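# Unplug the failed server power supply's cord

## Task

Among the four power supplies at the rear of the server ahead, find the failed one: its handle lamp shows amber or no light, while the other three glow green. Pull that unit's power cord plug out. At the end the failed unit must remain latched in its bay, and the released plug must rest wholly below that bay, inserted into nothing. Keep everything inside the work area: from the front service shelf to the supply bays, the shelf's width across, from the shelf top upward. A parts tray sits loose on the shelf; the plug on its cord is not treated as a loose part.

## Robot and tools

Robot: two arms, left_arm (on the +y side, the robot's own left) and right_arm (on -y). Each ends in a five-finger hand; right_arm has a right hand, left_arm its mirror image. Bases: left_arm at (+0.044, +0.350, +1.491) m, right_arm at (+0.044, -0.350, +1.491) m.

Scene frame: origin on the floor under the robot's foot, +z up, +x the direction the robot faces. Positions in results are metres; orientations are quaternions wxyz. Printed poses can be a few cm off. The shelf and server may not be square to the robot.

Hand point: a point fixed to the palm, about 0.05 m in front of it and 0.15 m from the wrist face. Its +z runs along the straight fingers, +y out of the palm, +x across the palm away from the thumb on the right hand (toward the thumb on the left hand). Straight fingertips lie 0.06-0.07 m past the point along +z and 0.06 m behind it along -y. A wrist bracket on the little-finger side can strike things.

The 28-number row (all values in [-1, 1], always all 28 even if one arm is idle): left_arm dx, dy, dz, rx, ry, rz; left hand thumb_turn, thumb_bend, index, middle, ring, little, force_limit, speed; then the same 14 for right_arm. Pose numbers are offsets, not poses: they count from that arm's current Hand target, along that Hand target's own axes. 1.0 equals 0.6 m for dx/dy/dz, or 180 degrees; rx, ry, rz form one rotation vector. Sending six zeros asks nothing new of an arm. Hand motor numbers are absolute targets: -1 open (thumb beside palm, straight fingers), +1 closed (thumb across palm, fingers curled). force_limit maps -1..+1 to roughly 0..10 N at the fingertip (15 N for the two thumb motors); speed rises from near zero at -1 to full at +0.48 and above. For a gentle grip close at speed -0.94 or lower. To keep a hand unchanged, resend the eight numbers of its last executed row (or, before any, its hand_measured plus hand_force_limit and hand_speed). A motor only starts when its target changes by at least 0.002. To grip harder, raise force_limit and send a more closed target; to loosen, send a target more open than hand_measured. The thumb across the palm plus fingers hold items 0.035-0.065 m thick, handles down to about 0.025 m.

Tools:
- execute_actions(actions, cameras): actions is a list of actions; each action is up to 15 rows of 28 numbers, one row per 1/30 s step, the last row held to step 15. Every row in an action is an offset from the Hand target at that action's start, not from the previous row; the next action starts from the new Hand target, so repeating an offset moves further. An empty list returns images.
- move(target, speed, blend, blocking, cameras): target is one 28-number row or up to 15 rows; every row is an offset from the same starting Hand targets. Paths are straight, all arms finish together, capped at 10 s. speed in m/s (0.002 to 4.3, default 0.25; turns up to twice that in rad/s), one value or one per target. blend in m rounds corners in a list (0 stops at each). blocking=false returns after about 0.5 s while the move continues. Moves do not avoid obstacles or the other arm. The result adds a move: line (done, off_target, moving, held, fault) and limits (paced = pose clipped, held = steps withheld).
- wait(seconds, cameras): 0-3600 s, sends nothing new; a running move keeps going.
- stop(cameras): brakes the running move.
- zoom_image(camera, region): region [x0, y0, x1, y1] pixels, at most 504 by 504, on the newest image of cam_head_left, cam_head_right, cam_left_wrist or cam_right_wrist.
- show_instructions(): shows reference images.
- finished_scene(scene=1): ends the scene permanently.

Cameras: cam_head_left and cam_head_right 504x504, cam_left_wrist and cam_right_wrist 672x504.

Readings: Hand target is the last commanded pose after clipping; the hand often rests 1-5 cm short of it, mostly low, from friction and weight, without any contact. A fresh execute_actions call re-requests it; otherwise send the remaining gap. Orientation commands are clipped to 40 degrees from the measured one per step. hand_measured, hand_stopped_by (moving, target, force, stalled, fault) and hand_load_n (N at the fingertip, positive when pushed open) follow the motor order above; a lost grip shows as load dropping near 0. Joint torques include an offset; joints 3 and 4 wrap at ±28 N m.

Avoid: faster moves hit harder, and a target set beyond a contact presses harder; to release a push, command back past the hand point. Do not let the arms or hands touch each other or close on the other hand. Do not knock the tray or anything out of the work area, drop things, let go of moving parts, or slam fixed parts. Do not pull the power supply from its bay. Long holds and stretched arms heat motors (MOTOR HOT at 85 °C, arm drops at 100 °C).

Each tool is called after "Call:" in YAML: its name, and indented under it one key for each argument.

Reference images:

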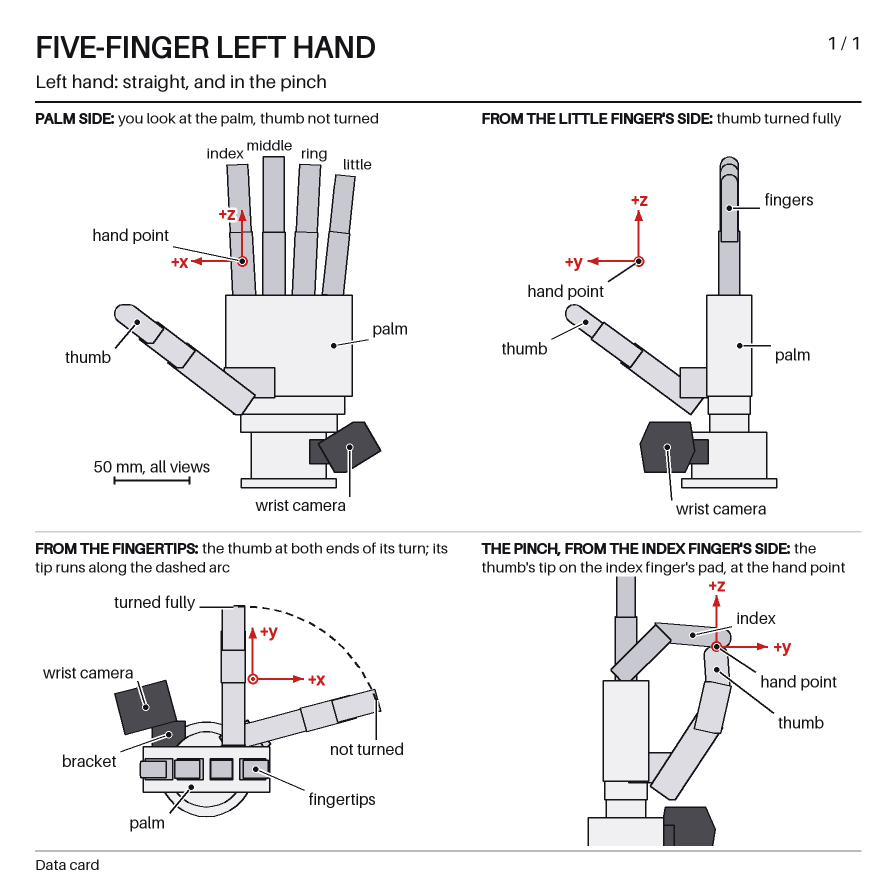

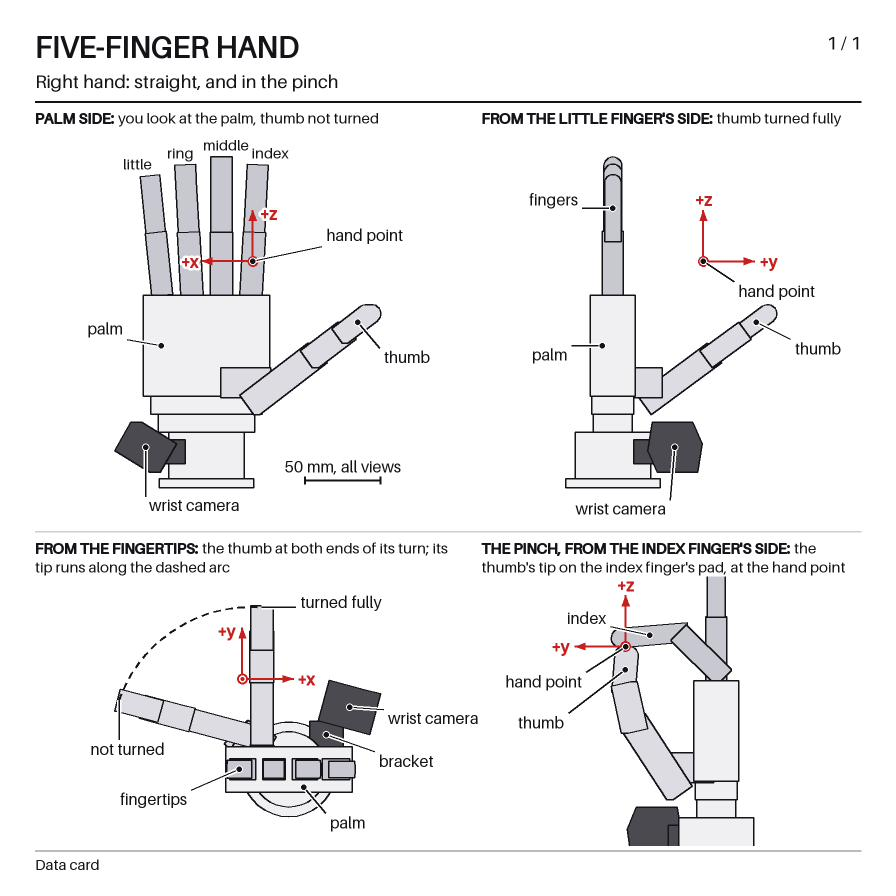

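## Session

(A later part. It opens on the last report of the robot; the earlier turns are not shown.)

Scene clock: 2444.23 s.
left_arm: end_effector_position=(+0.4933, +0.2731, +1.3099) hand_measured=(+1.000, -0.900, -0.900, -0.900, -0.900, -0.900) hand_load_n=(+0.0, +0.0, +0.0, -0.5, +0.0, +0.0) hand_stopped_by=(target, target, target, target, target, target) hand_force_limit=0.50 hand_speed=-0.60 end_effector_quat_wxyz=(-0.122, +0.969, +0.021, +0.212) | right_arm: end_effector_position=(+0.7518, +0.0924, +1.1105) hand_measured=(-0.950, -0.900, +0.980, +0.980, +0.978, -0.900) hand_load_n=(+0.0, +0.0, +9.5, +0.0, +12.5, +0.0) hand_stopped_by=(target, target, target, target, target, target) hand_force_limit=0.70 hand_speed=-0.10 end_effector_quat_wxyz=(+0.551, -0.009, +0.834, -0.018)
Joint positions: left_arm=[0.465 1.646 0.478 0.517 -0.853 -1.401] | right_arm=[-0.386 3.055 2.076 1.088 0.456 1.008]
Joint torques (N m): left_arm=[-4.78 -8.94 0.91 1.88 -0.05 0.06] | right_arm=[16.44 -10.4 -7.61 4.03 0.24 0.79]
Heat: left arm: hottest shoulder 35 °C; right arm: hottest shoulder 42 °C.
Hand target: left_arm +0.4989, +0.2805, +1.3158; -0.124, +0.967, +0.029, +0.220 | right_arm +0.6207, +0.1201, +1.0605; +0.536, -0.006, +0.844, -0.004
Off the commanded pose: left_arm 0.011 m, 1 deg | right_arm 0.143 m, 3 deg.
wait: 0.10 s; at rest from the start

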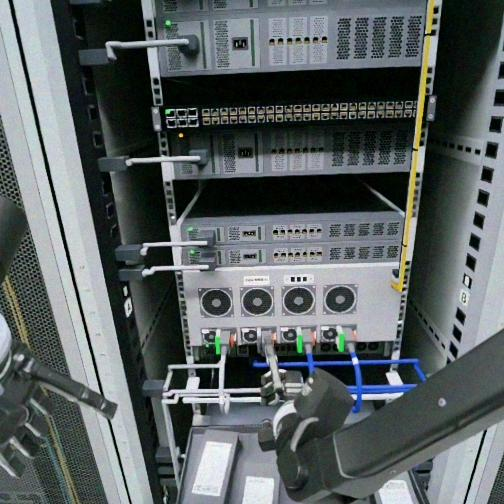

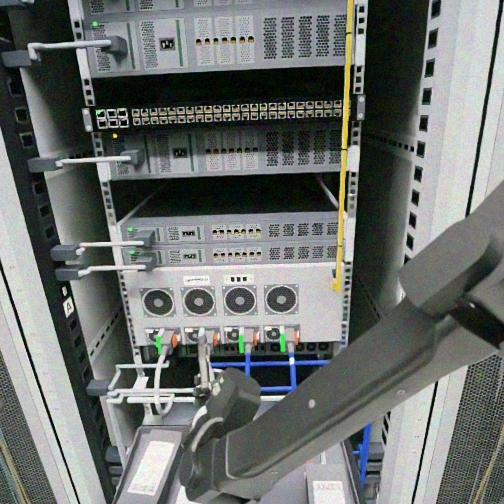

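Call:
move:
  target:
    - [0,0,0,0,0,0,1,-0.9,-0.9,-0.9,-0.9,-0.9,0.5,-0.6,-0.1961,-0.0277,0.2047,0,-0.03,0,-0.95,-0.9,0.98,0.98,0.98,-0.9,0.7,-0.1]
    - [0,0,0,0,0,0,1,-0.9,-0.9,-0.9,-0.9,-0.9,0.5,-0.6,-0.1961,-0.0277,0.2047,0,-0.03,0,-0.95,-0.9,0.98,-0.9,-0.9,-0.9,0.7,-0.3]
  speed: 0.12
  cameras: ["cam_right_wrist"]

Scene clock: 2464.57 s.
left_arm: end_effector_position=(+0.4933, +0.2731, +1.3099) hand_measured=(+1.000, -0.900, -0.900, -0.900, -0.900, -0.900) hand_load_n=(-0.5, +0.0, +0.0, +0.0, +0.0, +0.0) hand_stopped_by=(target, target, target, target, target, target) hand_force_limit=0.50 hand_speed=-0.60 end_effector_quat_wxyz=(-0.122, +0.969, +0.021, +0.212) | right_arm: end_effector_position=(+0.7778, +0.1046, +1.1160) hand_measured=(-0.950, -0.900, +0.980, -0.900, -0.900, -0.900) hand_load_n=(+0.0, +0.0, +0.0, -0.5, +0.0, +0.0) hand_stopped_by=(target, target, target, target, target, target) hand_force_limit=0.70 hand_speed=-0.30 end_effector_quat_wxyz=(+0.572, -0.008, +0.820, -0.005)
Joint positions: left_arm=[0.465 1.646 0.478 0.517 -0.853 -1.401] | right_arm=[-0.388 3.114 2.231 1.028 0.41 1.01]
Joint torques (N m): left_arm=[-5.07 -8.88 0.92 1.94 -0.05 0.06] | right_arm=[14.56 -16.03 6.63 1.37 -0.96 0.17]
Heat: left arm: hottest shoulder 35 °C; right arm: hottest shoulder 42 °C.
Hand target: left_arm +0.4989, +0.2805, +1.3158; -0.124, +0.967, +0.029, +0.220 | right_arm +0.7819, +0.1050, +1.1150; +0.575, -0.006, +0.818, -0.004
Off the commanded pose: left_arm 0.011 m, 1 deg | right_arm 0.004 m, 1 deg.
move: done

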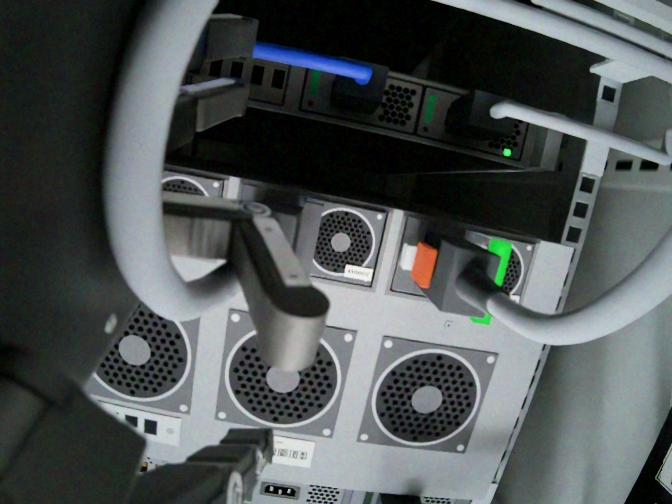

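Call:
move:
  target:
    - [0,0,0,0,0,0,1,-0.9,-0.9,-0.9,-0.9,-0.9,0.5,-0.6,-0.0168,0.005,-0.0273,0,0,0,-0.95,-0.9,0.98,-0.9,-0.9,-0.9,0.7,-0.3]
    - [0,0,0,0,0,0,1,-0.9,-0.9,-0.9,-0.9,-0.9,0.5,-0.6,-0.0066,0.0133,-0.1794,0,0,0,-0.95,-0.9,0.98,-0.9,-0.9,-0.9,0.7,-0.3]
  speed: 0.08
  cameras: ["cam_right_wrist"]

Scene clock: 2473.50 s.
left_arm: end_effector_position=(+0.4933, +0.2731, +1.3099) hand_measured=(+1.000, -0.900, -0.900, -0.900, -0.900, -0.900) hand_load_n=(+0.0, -0.5, +0.0, +0.0, +0.0, +0.0) hand_stopped_by=(target, target, target, target, target, target) hand_force_limit=0.50 hand_speed=-0.60 end_effector_quat_wxyz=(-0.122, +0.969, +0.021, +0.212) | right_arm: end_effector_position=(+0.7448, +0.0922, +1.1188) hand_measured=(-0.950, -0.900, +0.978, -0.900, -0.900, -0.900) hand_load_n=(+0.0, +0.0, +14.0, +0.0, +0.5, +0.0) hand_stopped_by=(target, target, target, target, target, target) hand_force_limit=0.70 hand_speed=-0.30 end_effector_quat_wxyz=(+0.552, -0.042, +0.832, -0.037)
Joint positions: left_arm=[0.465 1.646 0.478 0.517 -0.853 -1.401] | right_arm=[-0.378 3.017 2.008 1.12 0.456 0.931]
Joint torques (N m): left_arm=[-4.78 -9 0.91 1.91 -0.06 0.07] | right_arm=[19.55 -15.15 -4.08 7.39 -0.04 0.91]
Heat: left arm: hottest shoulder 35 °C; right arm: hottest shoulder 42 °C.
Hand target: left_arm +0.4989, +0.2805, +1.3158; -0.124, +0.967, +0.029, +0.220 | right_arm +0.6817, +0.1131, +1.1548; +0.575, -0.006, +0.818, -0.004
Off the commanded pose: left_arm 0.011 m, 1 deg | right_arm 0.076 m, 6 deg.
move: off_target (right_arm)

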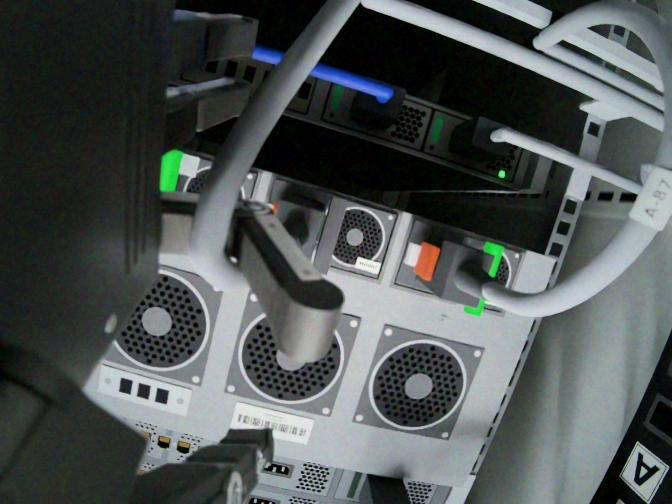

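Call:
move:
  target:
    - [0,0,0,0,0,0,1,-0.9,-0.9,-0.9,-0.9,-0.9,0.5,-0.6,0.0136,0.0333,-0.1367,0,0,0,-0.95,-0.9,0.98,-0.9,-0.9,-0.9,0.7,-0.3]
  speed: 0.08
  cameras: ["cam_right_wrist","cam_head_left","cam_head_right"]

Call:
zoom_image:
  camera: "cam_head_left"
  region: [230, 320, 310, 400]

Call:
zoom_image:
  camera: "cam_head_right"
  region: [170, 320, 250, 400]

Scene clock: 2482.43 s.
left_arm: end_effector_position=(+0.4933, +0.2731, +1.3099) hand_measured=(+1.000, -0.900, -0.900, -0.900, -0.900, -0.900) hand_load_n=(+0.0, +0.0, +0.0, +0.0, +0.0, +0.0) hand_stopped_by=(target, target, target, target, target, target) hand_force_limit=0.50 hand_speed=-0.60 end_effector_quat_wxyz=(-0.122, +0.969, +0.021, +0.212) | right_arm: end_effector_position=(+0.7429, +0.0915, +1.1186) hand_measured=(-0.950, -0.900, +0.978, -0.900, -0.900, -0.900) hand_load_n=(+0.0, +0.0, +22.5, +0.0, +0.0, +0.0) hand_stopped_by=(target, target, target, target, target, target) hand_force_limit=0.70 hand_speed=-0.30 end_effector_quat_wxyz=(+0.545, -0.047, +0.835, -0.062)
Joint positions: left_arm=[0.465 1.646 0.478 0.517 -0.853 -1.401] | right_arm=[-0.366 3.018 2.007 1.132 0.507 0.889]
Joint torques (N m): left_arm=[-5.01 -8.88 0.88 1.91 -0.06 0.06] | right_arm=[22.65 -11.11 -7.34 9.44 0.19 1.28]
Heat: left arm: hottest shoulder 35 °C; right arm: hottest shoulder 42 °C.
Hand target: left_arm +0.4989, +0.2805, +1.3158; -0.124, +0.967, +0.029, +0.220 | right_arm +0.6018, +0.1329, +1.1748; +0.576, -0.006, +0.818, -0.004
Off the commanded pose: left_arm 0.011 m, 1 deg | right_arm 0.157 m, 9 deg.
move: off_target (right_arm)
Images, in order (width x height): cam_head_left 504x504, cam_head_right 504x504, cam_right_wrist 672x504.

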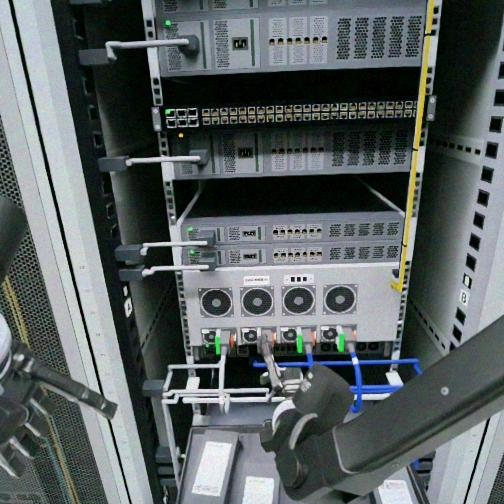

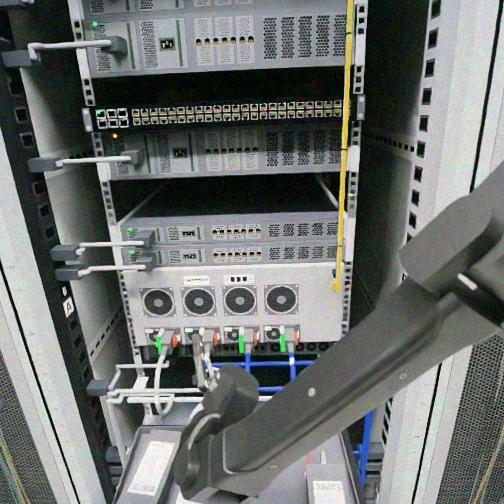

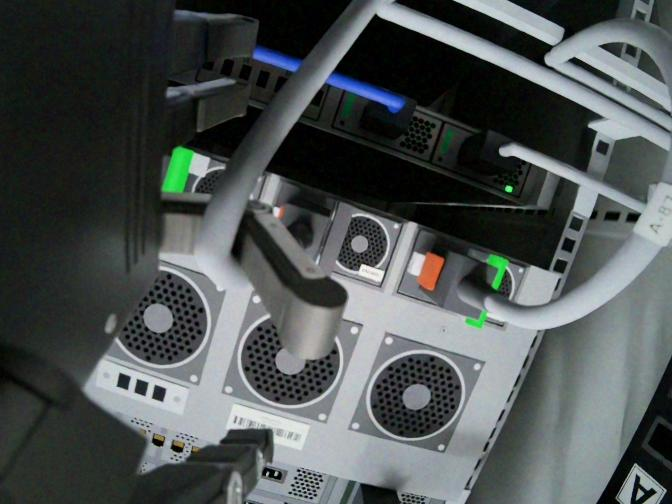

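Scaled by 6.300 from the camera's image (finer frame: 720x720).

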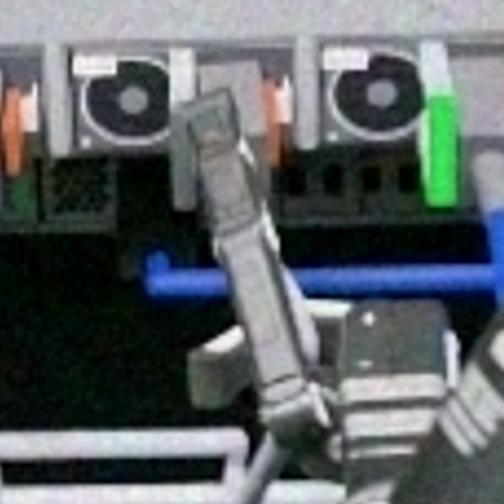

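Scaled by 6.300 from the camera's image (finer frame: 720x720).

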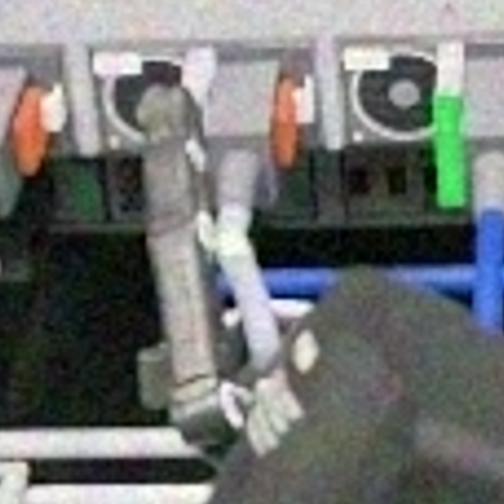

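Call:
move:
  target:
    - [0,0,0,0,0,0,1,-0.9,-0.9,-0.9,-0.9,-0.9,0.5,-0.6,0.02,-0.02,-0.15,0,0.06,0,-0.95,-0.9,0.98,-0.9,-0.9,-0.9,0.7,-0.3]
  speed: 0.1
  cameras: ["cam_right_wrist"]

Scene clock: 2492.57 s.
left_arm: end_effector_position=(+0.4933, +0.2731, +1.3099) hand_measured=(+1.000, -0.900, -0.900, -0.900, -0.900, -0.900) hand_load_n=(+0.0, +0.0, +0.0, +0.0, +0.0, +0.0) hand_stopped_by=(target, target, target, target, target, target) hand_force_limit=0.50 hand_speed=-0.60 end_effector_quat_wxyz=(-0.122, +0.969, +0.021, +0.212) | right_arm: end_effector_position=(+0.7261, +0.0871, +1.1223) hand_measured=(-0.950, -0.900, +0.424, -0.900, -0.900, -0.900) hand_load_n=(+0.0, +0.0, +34.5, +0.0, +0.0, +0.0) hand_stopped_by=(target, target, target, target, target, target) hand_force_limit=0.70 hand_speed=-0.30 end_effector_quat_wxyz=(+0.498, -0.042, +0.863, -0.072)
Joint positions: left_arm=[0.465 1.646 0.478 0.517 -0.853 -1.401] | right_arm=[-0.339 2.942 1.885 1.086 0.614 0.93]
Joint torques (N m): left_arm=[-5.01 -8.88 0.9 1.91 -0.04 0.06] | right_arm=[25.58 -12.04 -16.03 9.02 2.22 1.79]
Heat: left arm: hottest shoulder 35 °C; right arm: hottest shoulder 42 °C.
Hand target: left_arm +0.4989, +0.2805, +1.3158; -0.124, +0.967, +0.029, +0.220 | right_arm +0.5130, +0.1207, +1.1940; +0.496, -0.006, +0.868, -0.004
Off the commanded pose: left_arm 0.011 m, 1 deg | right_arm 0.227 m, 9 deg.
move: off_target (right_arm)

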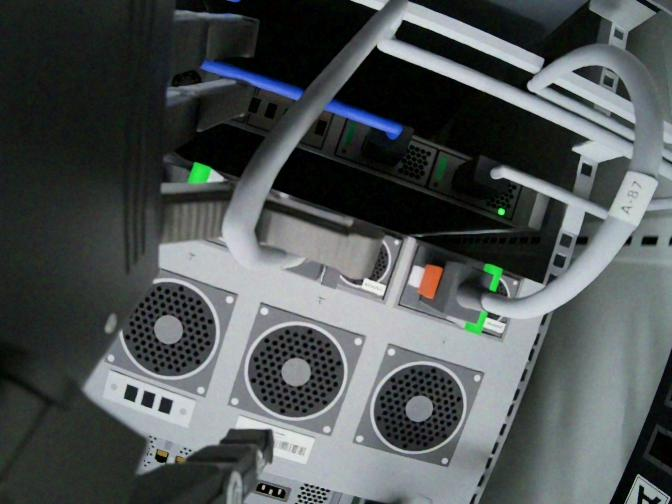

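Call:
move:
  target:
    - [0,0,0,0,0,0,1,-0.9,-0.9,-0.9,-0.9,-0.9,0.5,-0.6,-0.0979,-0.0333,0.4296,0,-0.05,0,-0.95,-0.9,0.98,-0.9,-0.9,-0.9,0.7,-0.3]
  speed: 0.2

Call:
move:
  target:
    - [0,0,0,0,0,0,1,-0.9,-0.9,-0.9,-0.9,-0.9,0.5,-0.6,0,0,0,0,0,0,-0.95,-0.9,-0.9,-0.9,-0.9,-0.9,0.3,-0.3]
    - [0,0,0,0,0,0,1,-0.9,-0.9,-0.9,-0.9,-0.9,0.5,-0.6,0,-0.03,0,0,0,0,-0.95,-0.9,-0.9,-0.9,-0.9,-0.9,0.3,-0.3]
    - [0,0,0,0,0,0,1,-0.9,-0.9,-0.9,-0.9,-0.9,0.5,-0.6,0.02,-0.05,-0.2,0,0,0,-0.95,-0.9,-0.9,-0.9,-0.9,-0.9,0.3,-0.3]
    - [0,0,0,0,0,0,1,-0.9,-0.9,-0.9,-0.9,-0.9,0.5,-0.6,-0.1733,-0.05,-0.2633,0,0,0,-0.95,-0.9,-0.9,-0.9,-0.9,-0.9,0.3,-0.3]
  speed: 0.15
  cameras: ["cam_right_wrist"]

Scene clock: 2641.00 s.
left_arm: end_effector_position=(+0.4933, +0.2731, +1.3099) hand_measured=(+1.000, -0.900, -0.900, -0.900, -0.900, -0.900) hand_load_n=(+0.0, +0.0, -0.5, +0.0, +0.0, +0.0) hand_stopped_by=(target, target, target, target, target, target) hand_force_limit=0.50 hand_speed=-0.60 end_effector_quat_wxyz=(-0.122, +0.969, +0.021, +0.212) | right_arm: end_effector_position=(+0.7634, +0.1054, +1.1248) hand_measured=(-0.950, -0.900, +0.428, -0.900, -0.900, -0.900) hand_load_n=(+0.0, -0.5, +0.0, +0.0, +0.0, +0.0) hand_stopped_by=(target, target, target, target, target, target) hand_force_limit=0.70 hand_speed=-0.30 end_effector_quat_wxyz=(+0.565, -0.009, +0.825, -0.004)
Joint positions: left_arm=[0.465 1.646 0.478 0.517 -0.853 -1.401] | right_arm=[-0.374 3.066 2.126 1.066 0.43 1.015]
Joint torques (N m): left_arm=[-4.89 -8.76 0.91 1.91 -0.04 0.07] | right_arm=[12.98 -15.74 5.85 1.5 -0.94 0.21]
Heat: left arm: hottest shoulder 35 °C; right arm: hottest elbow 44 °C.
Hand target: left_arm +0.4989, +0.2805, +1.3158; -0.124, +0.967, +0.029, +0.220 | right_arm +0.7653, +0.1007, +1.1139; +0.563, -0.006, +0.827, -0.004
Off the commanded pose: left_arm 0.011 m, 1 deg | right_arm 0.012 m, 1 deg.
move: off_target (right_arm)

Scene clock: 2645.77 s.
left_arm: end_effector_position=(+0.4933, +0.2731, +1.3099) hand_measured=(+1.000, -0.900, -0.900, -0.900, -0.900, -0.900) hand_load_n=(+0.0, +0.0, +0.0, +0.0, +0.0, +0.0) hand_stopped_by=(target, target, target, target, target, target) hand_force_limit=0.50 hand_speed=-0.60 end_effector_quat_wxyz=(-0.122, +0.969, +0.021, +0.212) | right_arm: end_effector_position=(+0.6577, +0.0698, +1.2602) hand_measured=(-0.950, -0.900, -0.900, -0.900, -0.900, -0.900) hand_load_n=(+0.0, +0.0, +0.0, +0.0, +0.0, +0.0) hand_stopped_by=(target, target, target, target, target, target) hand_force_limit=0.30 hand_speed=-0.30 end_effector_quat_wxyz=(+0.557, -0.005, +0.830, -0.004)
Joint positions: left_arm=[0.465 1.646 0.478 0.517 -0.853 -1.401] | right_arm=[-0.237 2.702 1.404 1.418 0.58 1.01]
Joint torques (N m): left_arm=[-5.07 -8.94 0.91 1.89 -0.04 0.07] | right_arm=[14.21 -16.56 1.2 2.37 -0.54 0.08]
Heat: left arm: hottest shoulder 35 °C; right arm: hottest elbow 43 °C.
Hand target: left_arm +0.4989, +0.2805, +1.3158; -0.124, +0.967, +0.029, +0.220 | right_arm +0.6564, +0.0724, +1.2689; +0.563, -0.006, +0.827, -0.004
Off the commanded pose: left_arm 0.011 m, 1 deg | right_arm 0.009 m, 1 deg.
move: done

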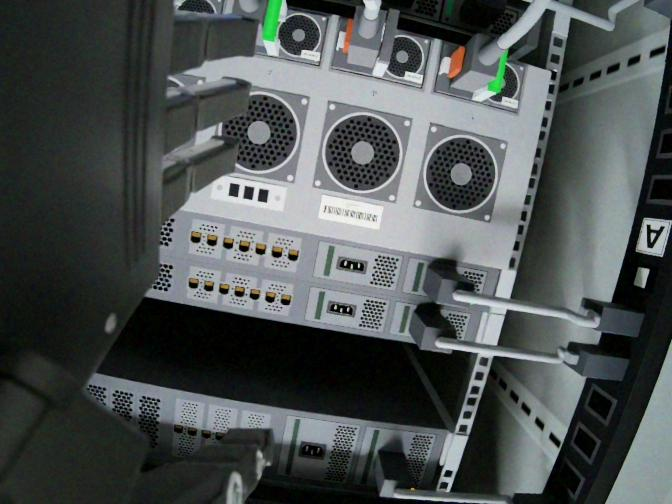

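Call:
move:
  target:
    - [0,0,0,0,0,0,1,-0.9,-0.9,-0.9,-0.9,-0.9,0.5,-0.6,-0.05,-0.021,-0.013,0.004,0.2887,0.3054,-0.95,-0.9,-0.9,-0.9,-0.9,-0.9,0.3,-0.3]
  speed: 0.25
  cameras: ["all"]

Scene clock: 2795.77 s.
left_arm: end_effector_position=(+0.4933, +0.2731, +1.3099) hand_measured=(+1.000, -0.900, -0.900, -0.900, -0.900, -0.900) hand_load_n=(+0.0, +0.0, +0.0, +0.0, +0.0, +0.0) hand_stopped_by=(target, target, target, target, target, target) hand_force_limit=0.50 hand_speed=-0.60 end_effector_quat_wxyz=(-0.122, +0.969, +0.021, +0.212) | right_arm: end_effector_position=(+0.6521, +0.0735, +1.3023) hand_measured=(-0.950, -0.900, -0.900, -0.900, -0.900, -0.900) hand_load_n=(+0.0, +0.0, +0.0, +0.0, +0.0, +0.0) hand_stopped_by=(target, target, target, target, target, target) hand_force_limit=0.30 hand_speed=-0.30 end_effector_quat_wxyz=(+0.222, +0.173, +0.923, +0.263)
Joint positions: left_arm=[0.465 1.646 0.478 0.517 -0.853 -1.401] | right_arm=[-0.222 2.29 1.239 0.397 0.364 2.027]
Joint torques (N m): left_arm=[-4.89 -8.88 0.9 1.91 -0.04 0.07] | right_arm=[10.75 -17.9 2.8 1.07 -0.79 0.26]
Heat: left arm: hottest shoulder 35 °C; right arm: hottest shoulder 41 °C.
Hand target: left_arm +0.4989, +0.2805, +1.3158; -0.124, +0.967, +0.029, +0.220 | right_arm +0.6602, +0.0603, +1.2998; +0.098, +0.369, +0.893, +0.240
Off the commanded pose: left_arm 0.011 m, 1 deg | right_arm 0.016 m, 27 deg.
joint sent to its limit (right arm) — joint 6 (wrist roll), upper limit. The joint targets are off in orientation, not in position.
move: off_target (right_arm)

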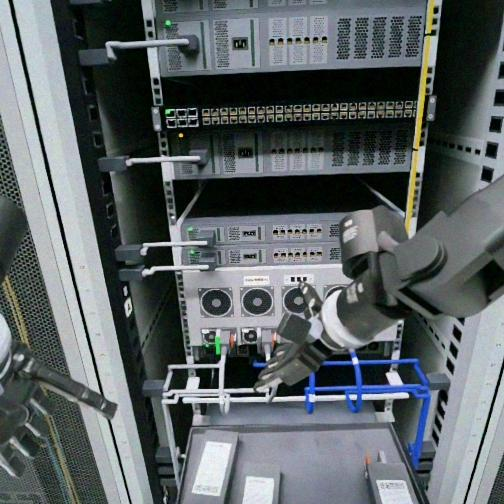

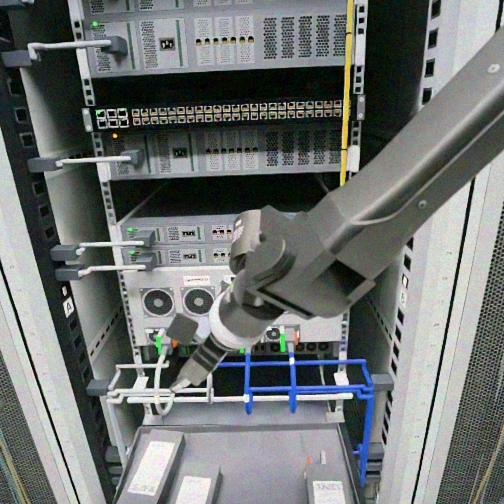

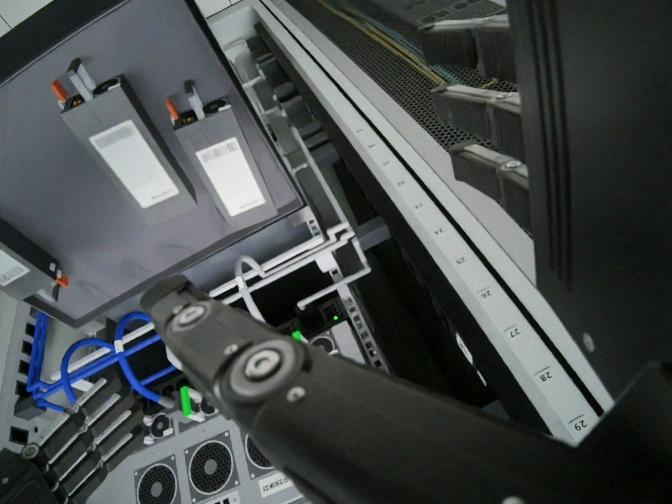

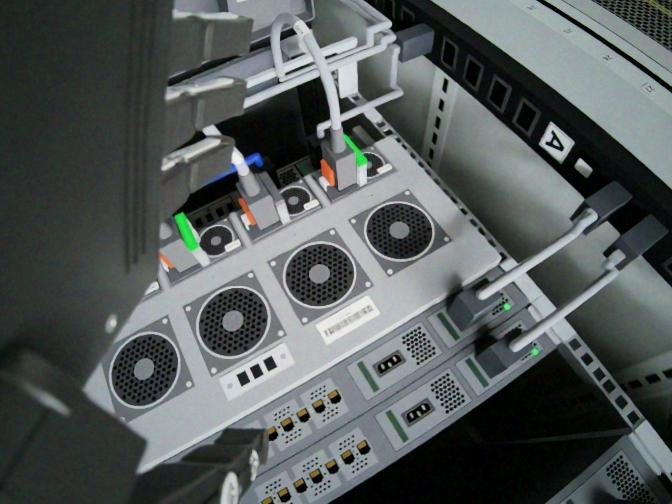

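Call:
move:
  target:
    - [0,0,0,0,0,0,1,-0.9,-0.9,-0.9,-0.9,-0.9,0.5,-0.6,0,0,0,0.1462,-0.0802,-0.1241,-0.95,-0.9,-0.9,-0.9,-0.9,-0.9,0.3,-0.3]
  speed: 0.25
  cameras: ["cam_right_wrist","cam_head_left"]

Scene clock: 2827.70 s.
left_arm: end_effector_position=(+0.4933, +0.2731, +1.3099) hand_measured=(+1.000, -0.900, -0.900, -0.900, -0.900, -0.900) hand_load_n=(+0.0, +0.0, +0.0, +0.0, +0.0, +0.0) hand_stopped_by=(target, target, target, target, target, target) hand_force_limit=0.50 hand_speed=-0.60 end_effector_quat_wxyz=(-0.122, +0.969, +0.021, +0.212) | right_arm: end_effector_position=(+0.6562, +0.0488, +1.2939) hand_measured=(-0.950, -0.900, -0.900, -0.900, -0.900, -0.900) hand_load_n=(+0.0, +0.0, +0.5, +0.0, +0.0, +0.0) hand_stopped_by=(target, target, target, target, target, target) hand_force_limit=0.30 hand_speed=-0.30 end_effector_quat_wxyz=(+0.245, +0.150, +0.958, -0.013)
Joint positions: left_arm=[0.465 1.646 0.478 0.517 -0.853 -1.401] | right_arm=[-0.115 2.317 1.389 0.058 0.956 2.027]
Joint torques (N m): left_arm=[-4.72 -8.82 0.91 1.96 -0.04 0.07] | right_arm=[14.62 -15.85 6.46 0.73 0.1 0.29]
Heat: left arm: hottest shoulder 35 °C; right arm: hottest shoulder 42 °C.
Hand target: left_arm +0.4989, +0.2805, +1.3158; -0.124, +0.967, +0.029, +0.220 | right_arm +0.6602, +0.0602, +1.2997; +0.166, +0.230, +0.958, -0.038
Off the commanded pose: left_arm 0.011 m, 1 deg | right_arm 0.014 m, 13 deg.
joint sent to its limit (right arm) — joint 6 (wrist roll), upper limit. The joint targets are off in orientation, not in position.
move: off_target (right_arm)
Images, in order (width x height): cam_head_left 504x504, cam_right_wrist 672x504.

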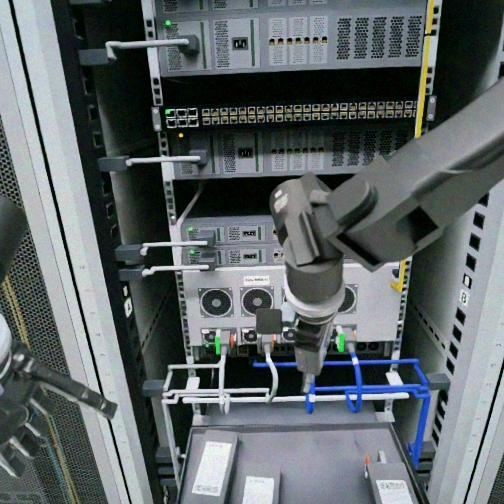

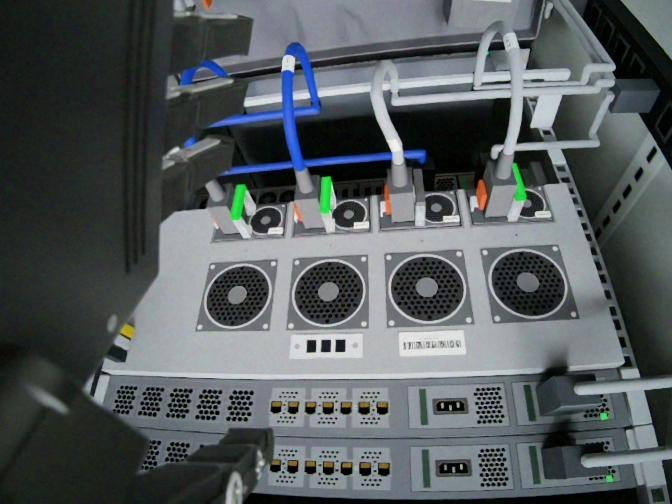

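Call:
zoom_image:
  camera: "cam_right_wrist"
  region: [340, 40, 480, 240]

Scaled by 2.520 from the camera's image (finer frame: 960x720).

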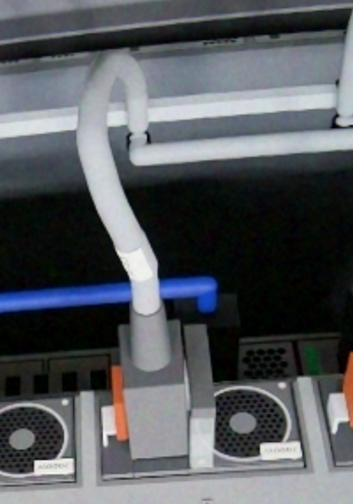

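Call:
move:
  target:
    - [0,0,0,0,0,0,1,-0.9,-0.9,-0.9,-0.9,-0.9,0.5,-0.6,-0.137,0.155,0.127,0,0,0,0.35,-0.1,-0.95,-0.95,-0.95,-0.95,0.3,0.0]
  speed: 0.2
  cameras: ["cam_right_wrist","cam_head_left"]

Scene clock: 2878.03 s.
left_arm: end_effector_position=(+0.4933, +0.2731, +1.3099) hand_measured=(+1.000, -0.900, -0.900, -0.900, -0.900, -0.900) hand_load_n=(+0.0, +0.0, +0.0, +0.0, +0.0, +0.0) hand_stopped_by=(target, target, target, target, target, target) hand_force_limit=0.50 hand_speed=-0.60 end_effector_quat_wxyz=(-0.122, +0.969, +0.021, +0.212) | right_arm: end_effector_position=(+0.7849, +0.1011, +1.2627) hand_measured=(+0.350, -0.100, -0.950, -0.950, -0.950, -0.950) hand_load_n=(+0.0, +0.0, +0.5, +0.0, +0.0, +0.0) hand_stopped_by=(target, target, target, target, target, target) hand_force_limit=0.30 hand_speed=0.00 end_effector_quat_wxyz=(+0.228, +0.161, +0.960, -0.016)
Joint positions: left_arm=[0.465 1.646 0.478 0.517 -0.853 -1.401] | right_arm=[-0.169 2.58 2.009 -0.305 0.923 2.027]
Joint torques (N m): left_arm=[-4.89 -8.88 0.9 1.91 -0.05 0.07] | right_arm=[14.56 -18.9 8.77 0.59 -0.07 0.19]
Heat: left arm: hottest shoulder 35 °C; right arm: hottest shoulder 43 °C.
Hand target: left_arm +0.4989, +0.2805, +1.3158; -0.124, +0.967, +0.029, +0.220 | right_arm +0.7944, +0.0965, +1.2561; +0.166, +0.230, +0.958, -0.038
Off the commanded pose: left_arm 0.011 m, 1 deg | right_arm 0.013 m, 11 deg.
joint sent to its limit (right arm) — joint 6 (wrist roll), upper limit. The joint targets are off in orientation, not in position.
move: off_target (right_arm)
Images, in order (width x height): cam_head_left 504x504, cam_right_wrist 672x504.

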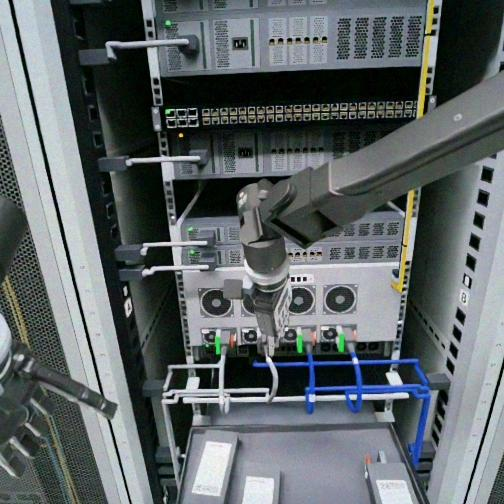

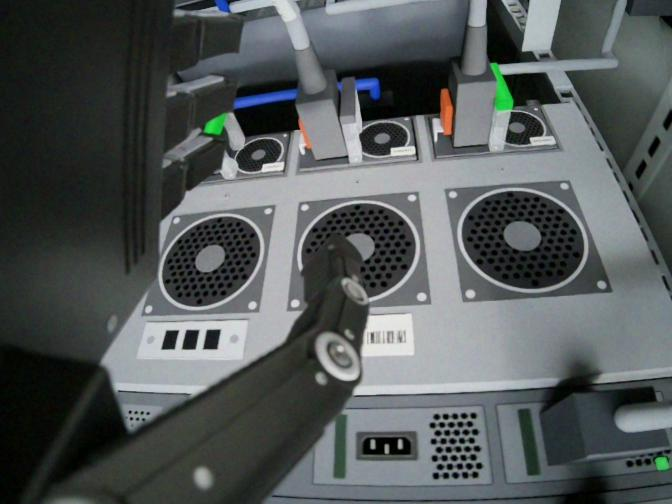

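Call:
move:
  target:
    - [0,0,0,0,0,0,1,-0.9,-0.9,-0.9,-0.9,-0.9,0.5,-0.6,0.007,-0.022,-0.013,0,0.08,0,0.35,-0.1,-0.95,-0.95,-0.95,-0.95,0.3,0.0]
  speed: 0.2
  cameras: ["cam_right_wrist"]

Scene clock: 2886.10 s.
left_arm: end_effector_position=(+0.4933, +0.2731, +1.3099) hand_measured=(+1.000, -0.900, -0.900, -0.900, -0.900, -0.900) hand_load_n=(+0.0, +0.0, +0.0, +0.0, +0.0, +0.0) hand_stopped_by=(target, target, target, target, target, target) hand_force_limit=0.50 hand_speed=-0.60 end_effector_quat_wxyz=(-0.122, +0.969, +0.021, +0.212) | right_arm: end_effector_position=(+0.7627, +0.1041, +1.2590) hand_measured=(+0.350, -0.100, -0.950, -0.950, -0.950, -0.950) hand_load_n=(+0.0, +0.0, +0.0, +0.0, +0.0, +0.0) hand_stopped_by=(target, target, target, target, target, target) hand_force_limit=0.30 hand_speed=0.00 end_effector_quat_wxyz=(+0.136, +0.095, +0.985, +0.039)
Joint positions: left_arm=[0.465 1.646 0.478 0.517 -0.853 -1.401] | right_arm=[-0.196 2.526 2.009 -0.535 0.72 2.027]
Joint torques (N m): left_arm=[-5.13 -9 0.91 1.92 -0.05 0.06] | right_arm=[13.51 -21.19 7.65 0.36 -0.43 0.24]
Heat: left arm: hottest shoulder 35 °C; right arm: hottest shoulder 43 °C.
Hand target: left_arm +0.4989, +0.2805, +1.3158; -0.124, +0.967, +0.029, +0.220 | right_arm +0.7823, +0.0877, +1.2618; +0.045, +0.233, +0.971, -0.009
Off the commanded pose: left_arm 0.011 m, 1 deg | right_arm 0.026 m, 20 deg.
joint sent to its limit (right arm) — joint 6 (wrist roll), upper limit. The joint targets are off in orientation, not in position.
move: off_target (right_arm)

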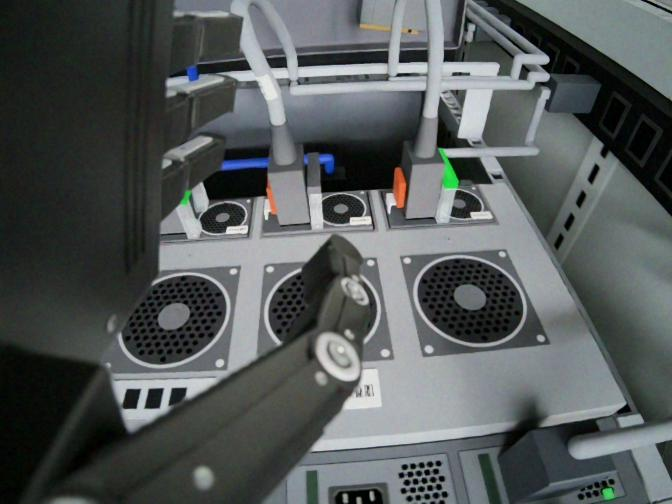

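Call:
move:
  target:
    - [0,0,0,0,0,0,1,-0.9,-0.9,-0.9,-0.9,-0.9,0.5,-0.6,-0.029,0.005,0.118,0,-0.08,0,0.1,-0.1,-0.95,-0.95,-0.95,-0.95,0.3,0.0]
  speed: 0.2
  cameras: ["cam_right_wrist","cam_head_left"]

Scene clock: 2907.03 s.
left_arm: end_effector_position=(+0.4933, +0.2731, +1.3099) hand_measured=(+1.000, -0.900, -0.900, -0.900, -0.900, -0.900) hand_load_n=(+0.0, +0.0, +0.0, +0.0, +0.0, +0.0) hand_stopped_by=(target, target, target, target, target, target) hand_force_limit=0.50 hand_speed=-0.60 end_effector_quat_wxyz=(-0.122, +0.969, +0.021, +0.212) | right_arm: end_effector_position=(+0.7868, +0.0899, +1.2041) hand_measured=(+0.100, -0.100, -0.950, -0.950, -0.950, -0.950) hand_load_n=(+0.0, +0.0, +0.0, +0.0, +0.0, +3.0) hand_stopped_by=(target, target, target, target, target, target) hand_force_limit=0.30 hand_speed=0.00 end_effector_quat_wxyz=(+0.200, +0.162, +0.966, -0.024)
Joint positions: left_arm=[0.465 1.646 0.478 0.517 -0.853 -1.401] | right_arm=[-0.225 2.666 2.103 -0.355 0.887 2.027]
Joint torques (N m): left_arm=[-4.89 -8.76 0.9 1.88 -0.05 0.06] | right_arm=[14.1 -18.37 9.31 1.68 -0.13 0.25]
Heat: left arm: hottest shoulder 35 °C; right arm: hottest shoulder 45 °C.
Hand target: left_arm +0.4989, +0.2805, +1.3158; -0.124, +0.967, +0.029, +0.220 | right_arm +0.8050, +0.0798, +1.1930; +0.166, +0.230, +0.958, -0.038
Off the commanded pose: left_arm 0.011 m, 1 deg | right_arm 0.024 m, 9 deg.
joint sent to its limit (right arm) — joint 6 (wrist roll), upper limit. The joint targets are off in orientation, not in position.
move: off_target (right_arm)
Images, in order (width x height): cam_head_left 504x504, cam_right_wrist 672x504.

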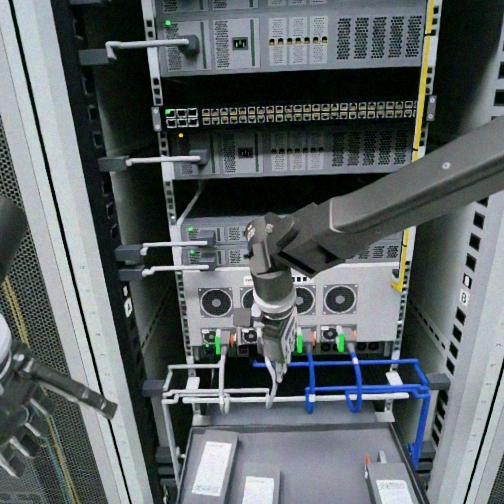

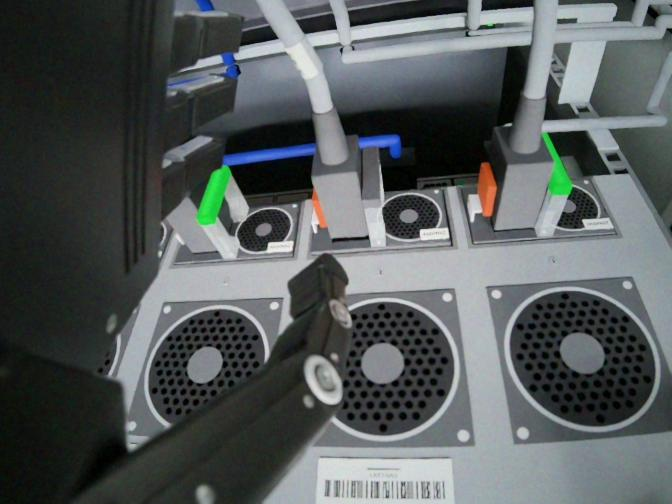

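Call:
move:
  target:
    - [0,0,0,0,0,0,1,-0.9,-0.9,-0.9,-0.9,-0.9,0.5,-0.6,0.004,-0.001,0.085,0,0,0,0.1,-0.1,-0.95,-0.95,-0.95,-0.95,0.3,0.0]
  speed: 0.12
  cameras: ["cam_right_wrist","cam_head_left"]

Scene clock: 2916.50 s.
left_arm: end_effector_position=(+0.4933, +0.2731, +1.3099) hand_measured=(+1.000, -0.900, -0.900, -0.900, -0.900, -0.900) hand_load_n=(+0.0, +0.0, +0.0, +0.0, +0.0, +0.0) hand_stopped_by=(target, target, target, target, target, target) hand_force_limit=0.50 hand_speed=-0.60 end_effector_quat_wxyz=(-0.122, +0.969, +0.021, +0.212) | right_arm: end_effector_position=(+0.8128, +0.0736, +1.1478) hand_measured=(+0.100, -0.100, -0.950, -0.950, -0.950, -0.950) hand_load_n=(+0.0, -0.5, +0.5, +0.0, +0.0, +0.0) hand_stopped_by=(target, target, target, target, target, target) hand_force_limit=0.30 hand_speed=0.00 end_effector_quat_wxyz=(+0.195, +0.192, +0.961, -0.030)
Joint positions: left_arm=[0.465 1.646 0.478 0.517 -0.853 -1.401] | right_arm=[-0.288 2.8 2.3 -0.385 0.866 2.027]
Joint torques (N m): left_arm=[-4.84 -8.88 0.87 1.92 -0.03 0.05] | right_arm=[15.79 -19.6 8.62 0.42 -0.11 0.23]
Heat: left arm: hottest shoulder 35 °C; right arm: hottest shoulder 45 °C.
Hand target: left_arm +0.4989, +0.2805, +1.3158; -0.124, +0.967, +0.029, +0.220 | right_arm +0.8182, +0.0727, +1.1444; +0.166, +0.230, +0.958, -0.038
Off the commanded pose: left_arm 0.011 m, 1 deg | right_arm 0.006 m, 6 deg.
joint sent to its limit (right arm) — joint 6 (wrist roll), upper limit. The joint targets are off in orientation, not in position.
move: off_target (right_arm)
Images, in order (width x height): cam_head_left 504x504, cam_right_wrist 672x504.

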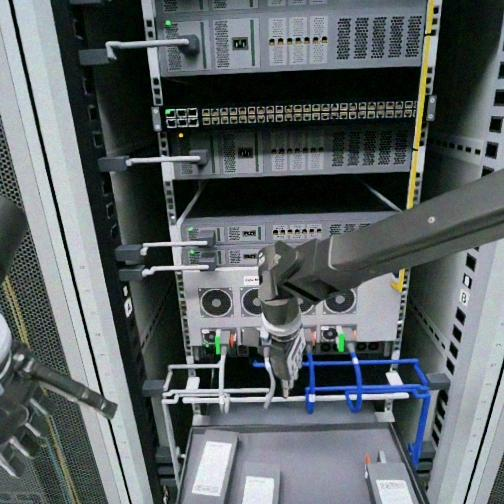

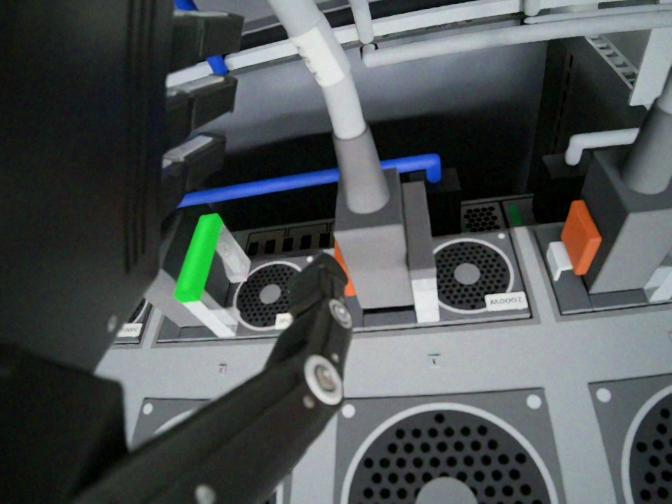

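Call:
move:
  target:
    - [0,0,0,0,0,0,1,-0.9,-0.9,-0.9,-0.9,-0.9,0.5,-0.6,0,0.005,0,0,0,0,0.1,-0.1,-0.55,-0.95,-0.95,-0.95,0.3,0.0]
    - [0,0,0,0,0,0,1,-0.9,-0.9,-0.9,-0.9,-0.9,0.5,-0.6,-0.030,0.034,0.004,0,0,0,0.1,-0.1,-0.55,-0.95,-0.95,-0.95,0.3,0.0]
  speed: 0.08
  cameras: ["cam_right_wrist","cam_head_left"]

Scene clock: 2925.27 s.
left_arm: end_effector_position=(+0.4933, +0.2731, +1.3099) hand_measured=(+1.000, -0.900, -0.900, -0.900, -0.900, -0.900) hand_load_n=(+0.0, +0.0, +0.0, +0.0, +0.0, +0.0) hand_stopped_by=(target, target, target, target, target, target) hand_force_limit=0.50 hand_speed=-0.60 end_effector_quat_wxyz=(-0.122, +0.969, +0.021, +0.212) | right_arm: end_effector_position=(+0.8380, +0.0832, +1.1488) hand_measured=(+0.100, -0.100, -0.550, -0.950, -0.950, -0.950) hand_load_n=(+0.0, +0.0, +0.0, +0.0, +0.0, +0.0) hand_stopped_by=(target, target, target, target, target, target) hand_force_limit=0.30 hand_speed=0.00 end_effector_quat_wxyz=(+0.194, +0.191, +0.962, -0.030)
Joint positions: left_arm=[0.465 1.646 0.478 0.517 -0.853 -1.401] | right_arm=[-0.288 2.904 2.54 -0.523 0.865 2.027]
Joint torques (N m): left_arm=[-5.01 -9 0.91 1.91 -0.05 0.07] | right_arm=[16.09 -19.43 9.42 0.59 -0.08 0.25]
Heat: left arm: hottest shoulder 35 °C; right arm: hottest shoulder 44 °C.
Hand target: left_arm +0.4989, +0.2805, +1.3158; -0.124, +0.967, +0.029, +0.220 | right_arm +0.8431, +0.0829, +1.1480; +0.166, +0.230, +0.958, -0.038
Off the commanded pose: left_arm 0.011 m, 1 deg | right_arm 0.005 m, 6 deg.
joint sent to its limit (right arm) — joint 6 (wrist roll), upper limit. The joint targets are off in orientation, not in position.
move: off_target (right_arm)
Images, in order (width x height): cam_head_left 504x504, cam_right_wrist 672x504.

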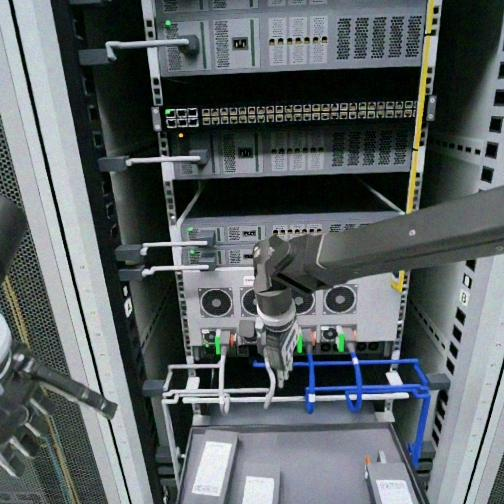

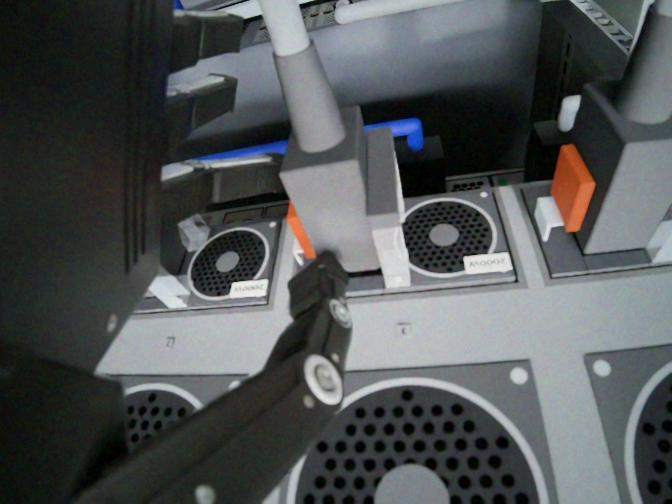

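Call:
zoom_image:
  camera: "cam_right_wrist"
  region: [160, 60, 440, 340]

Scaled by 1.800 from the camera's image (finer frame: 960x720).

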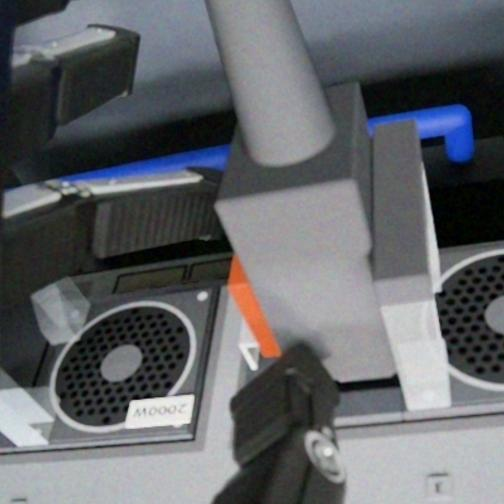

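Call:
zoom_image:
  camera: "cam_right_wrist"
  region: [270, 90, 420, 290]

Scaled by 2.520 from the camera's image (finer frame: 960x720).

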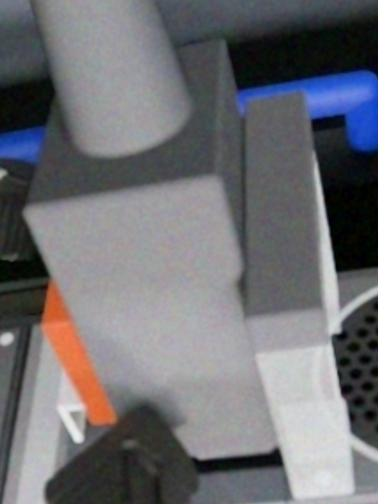

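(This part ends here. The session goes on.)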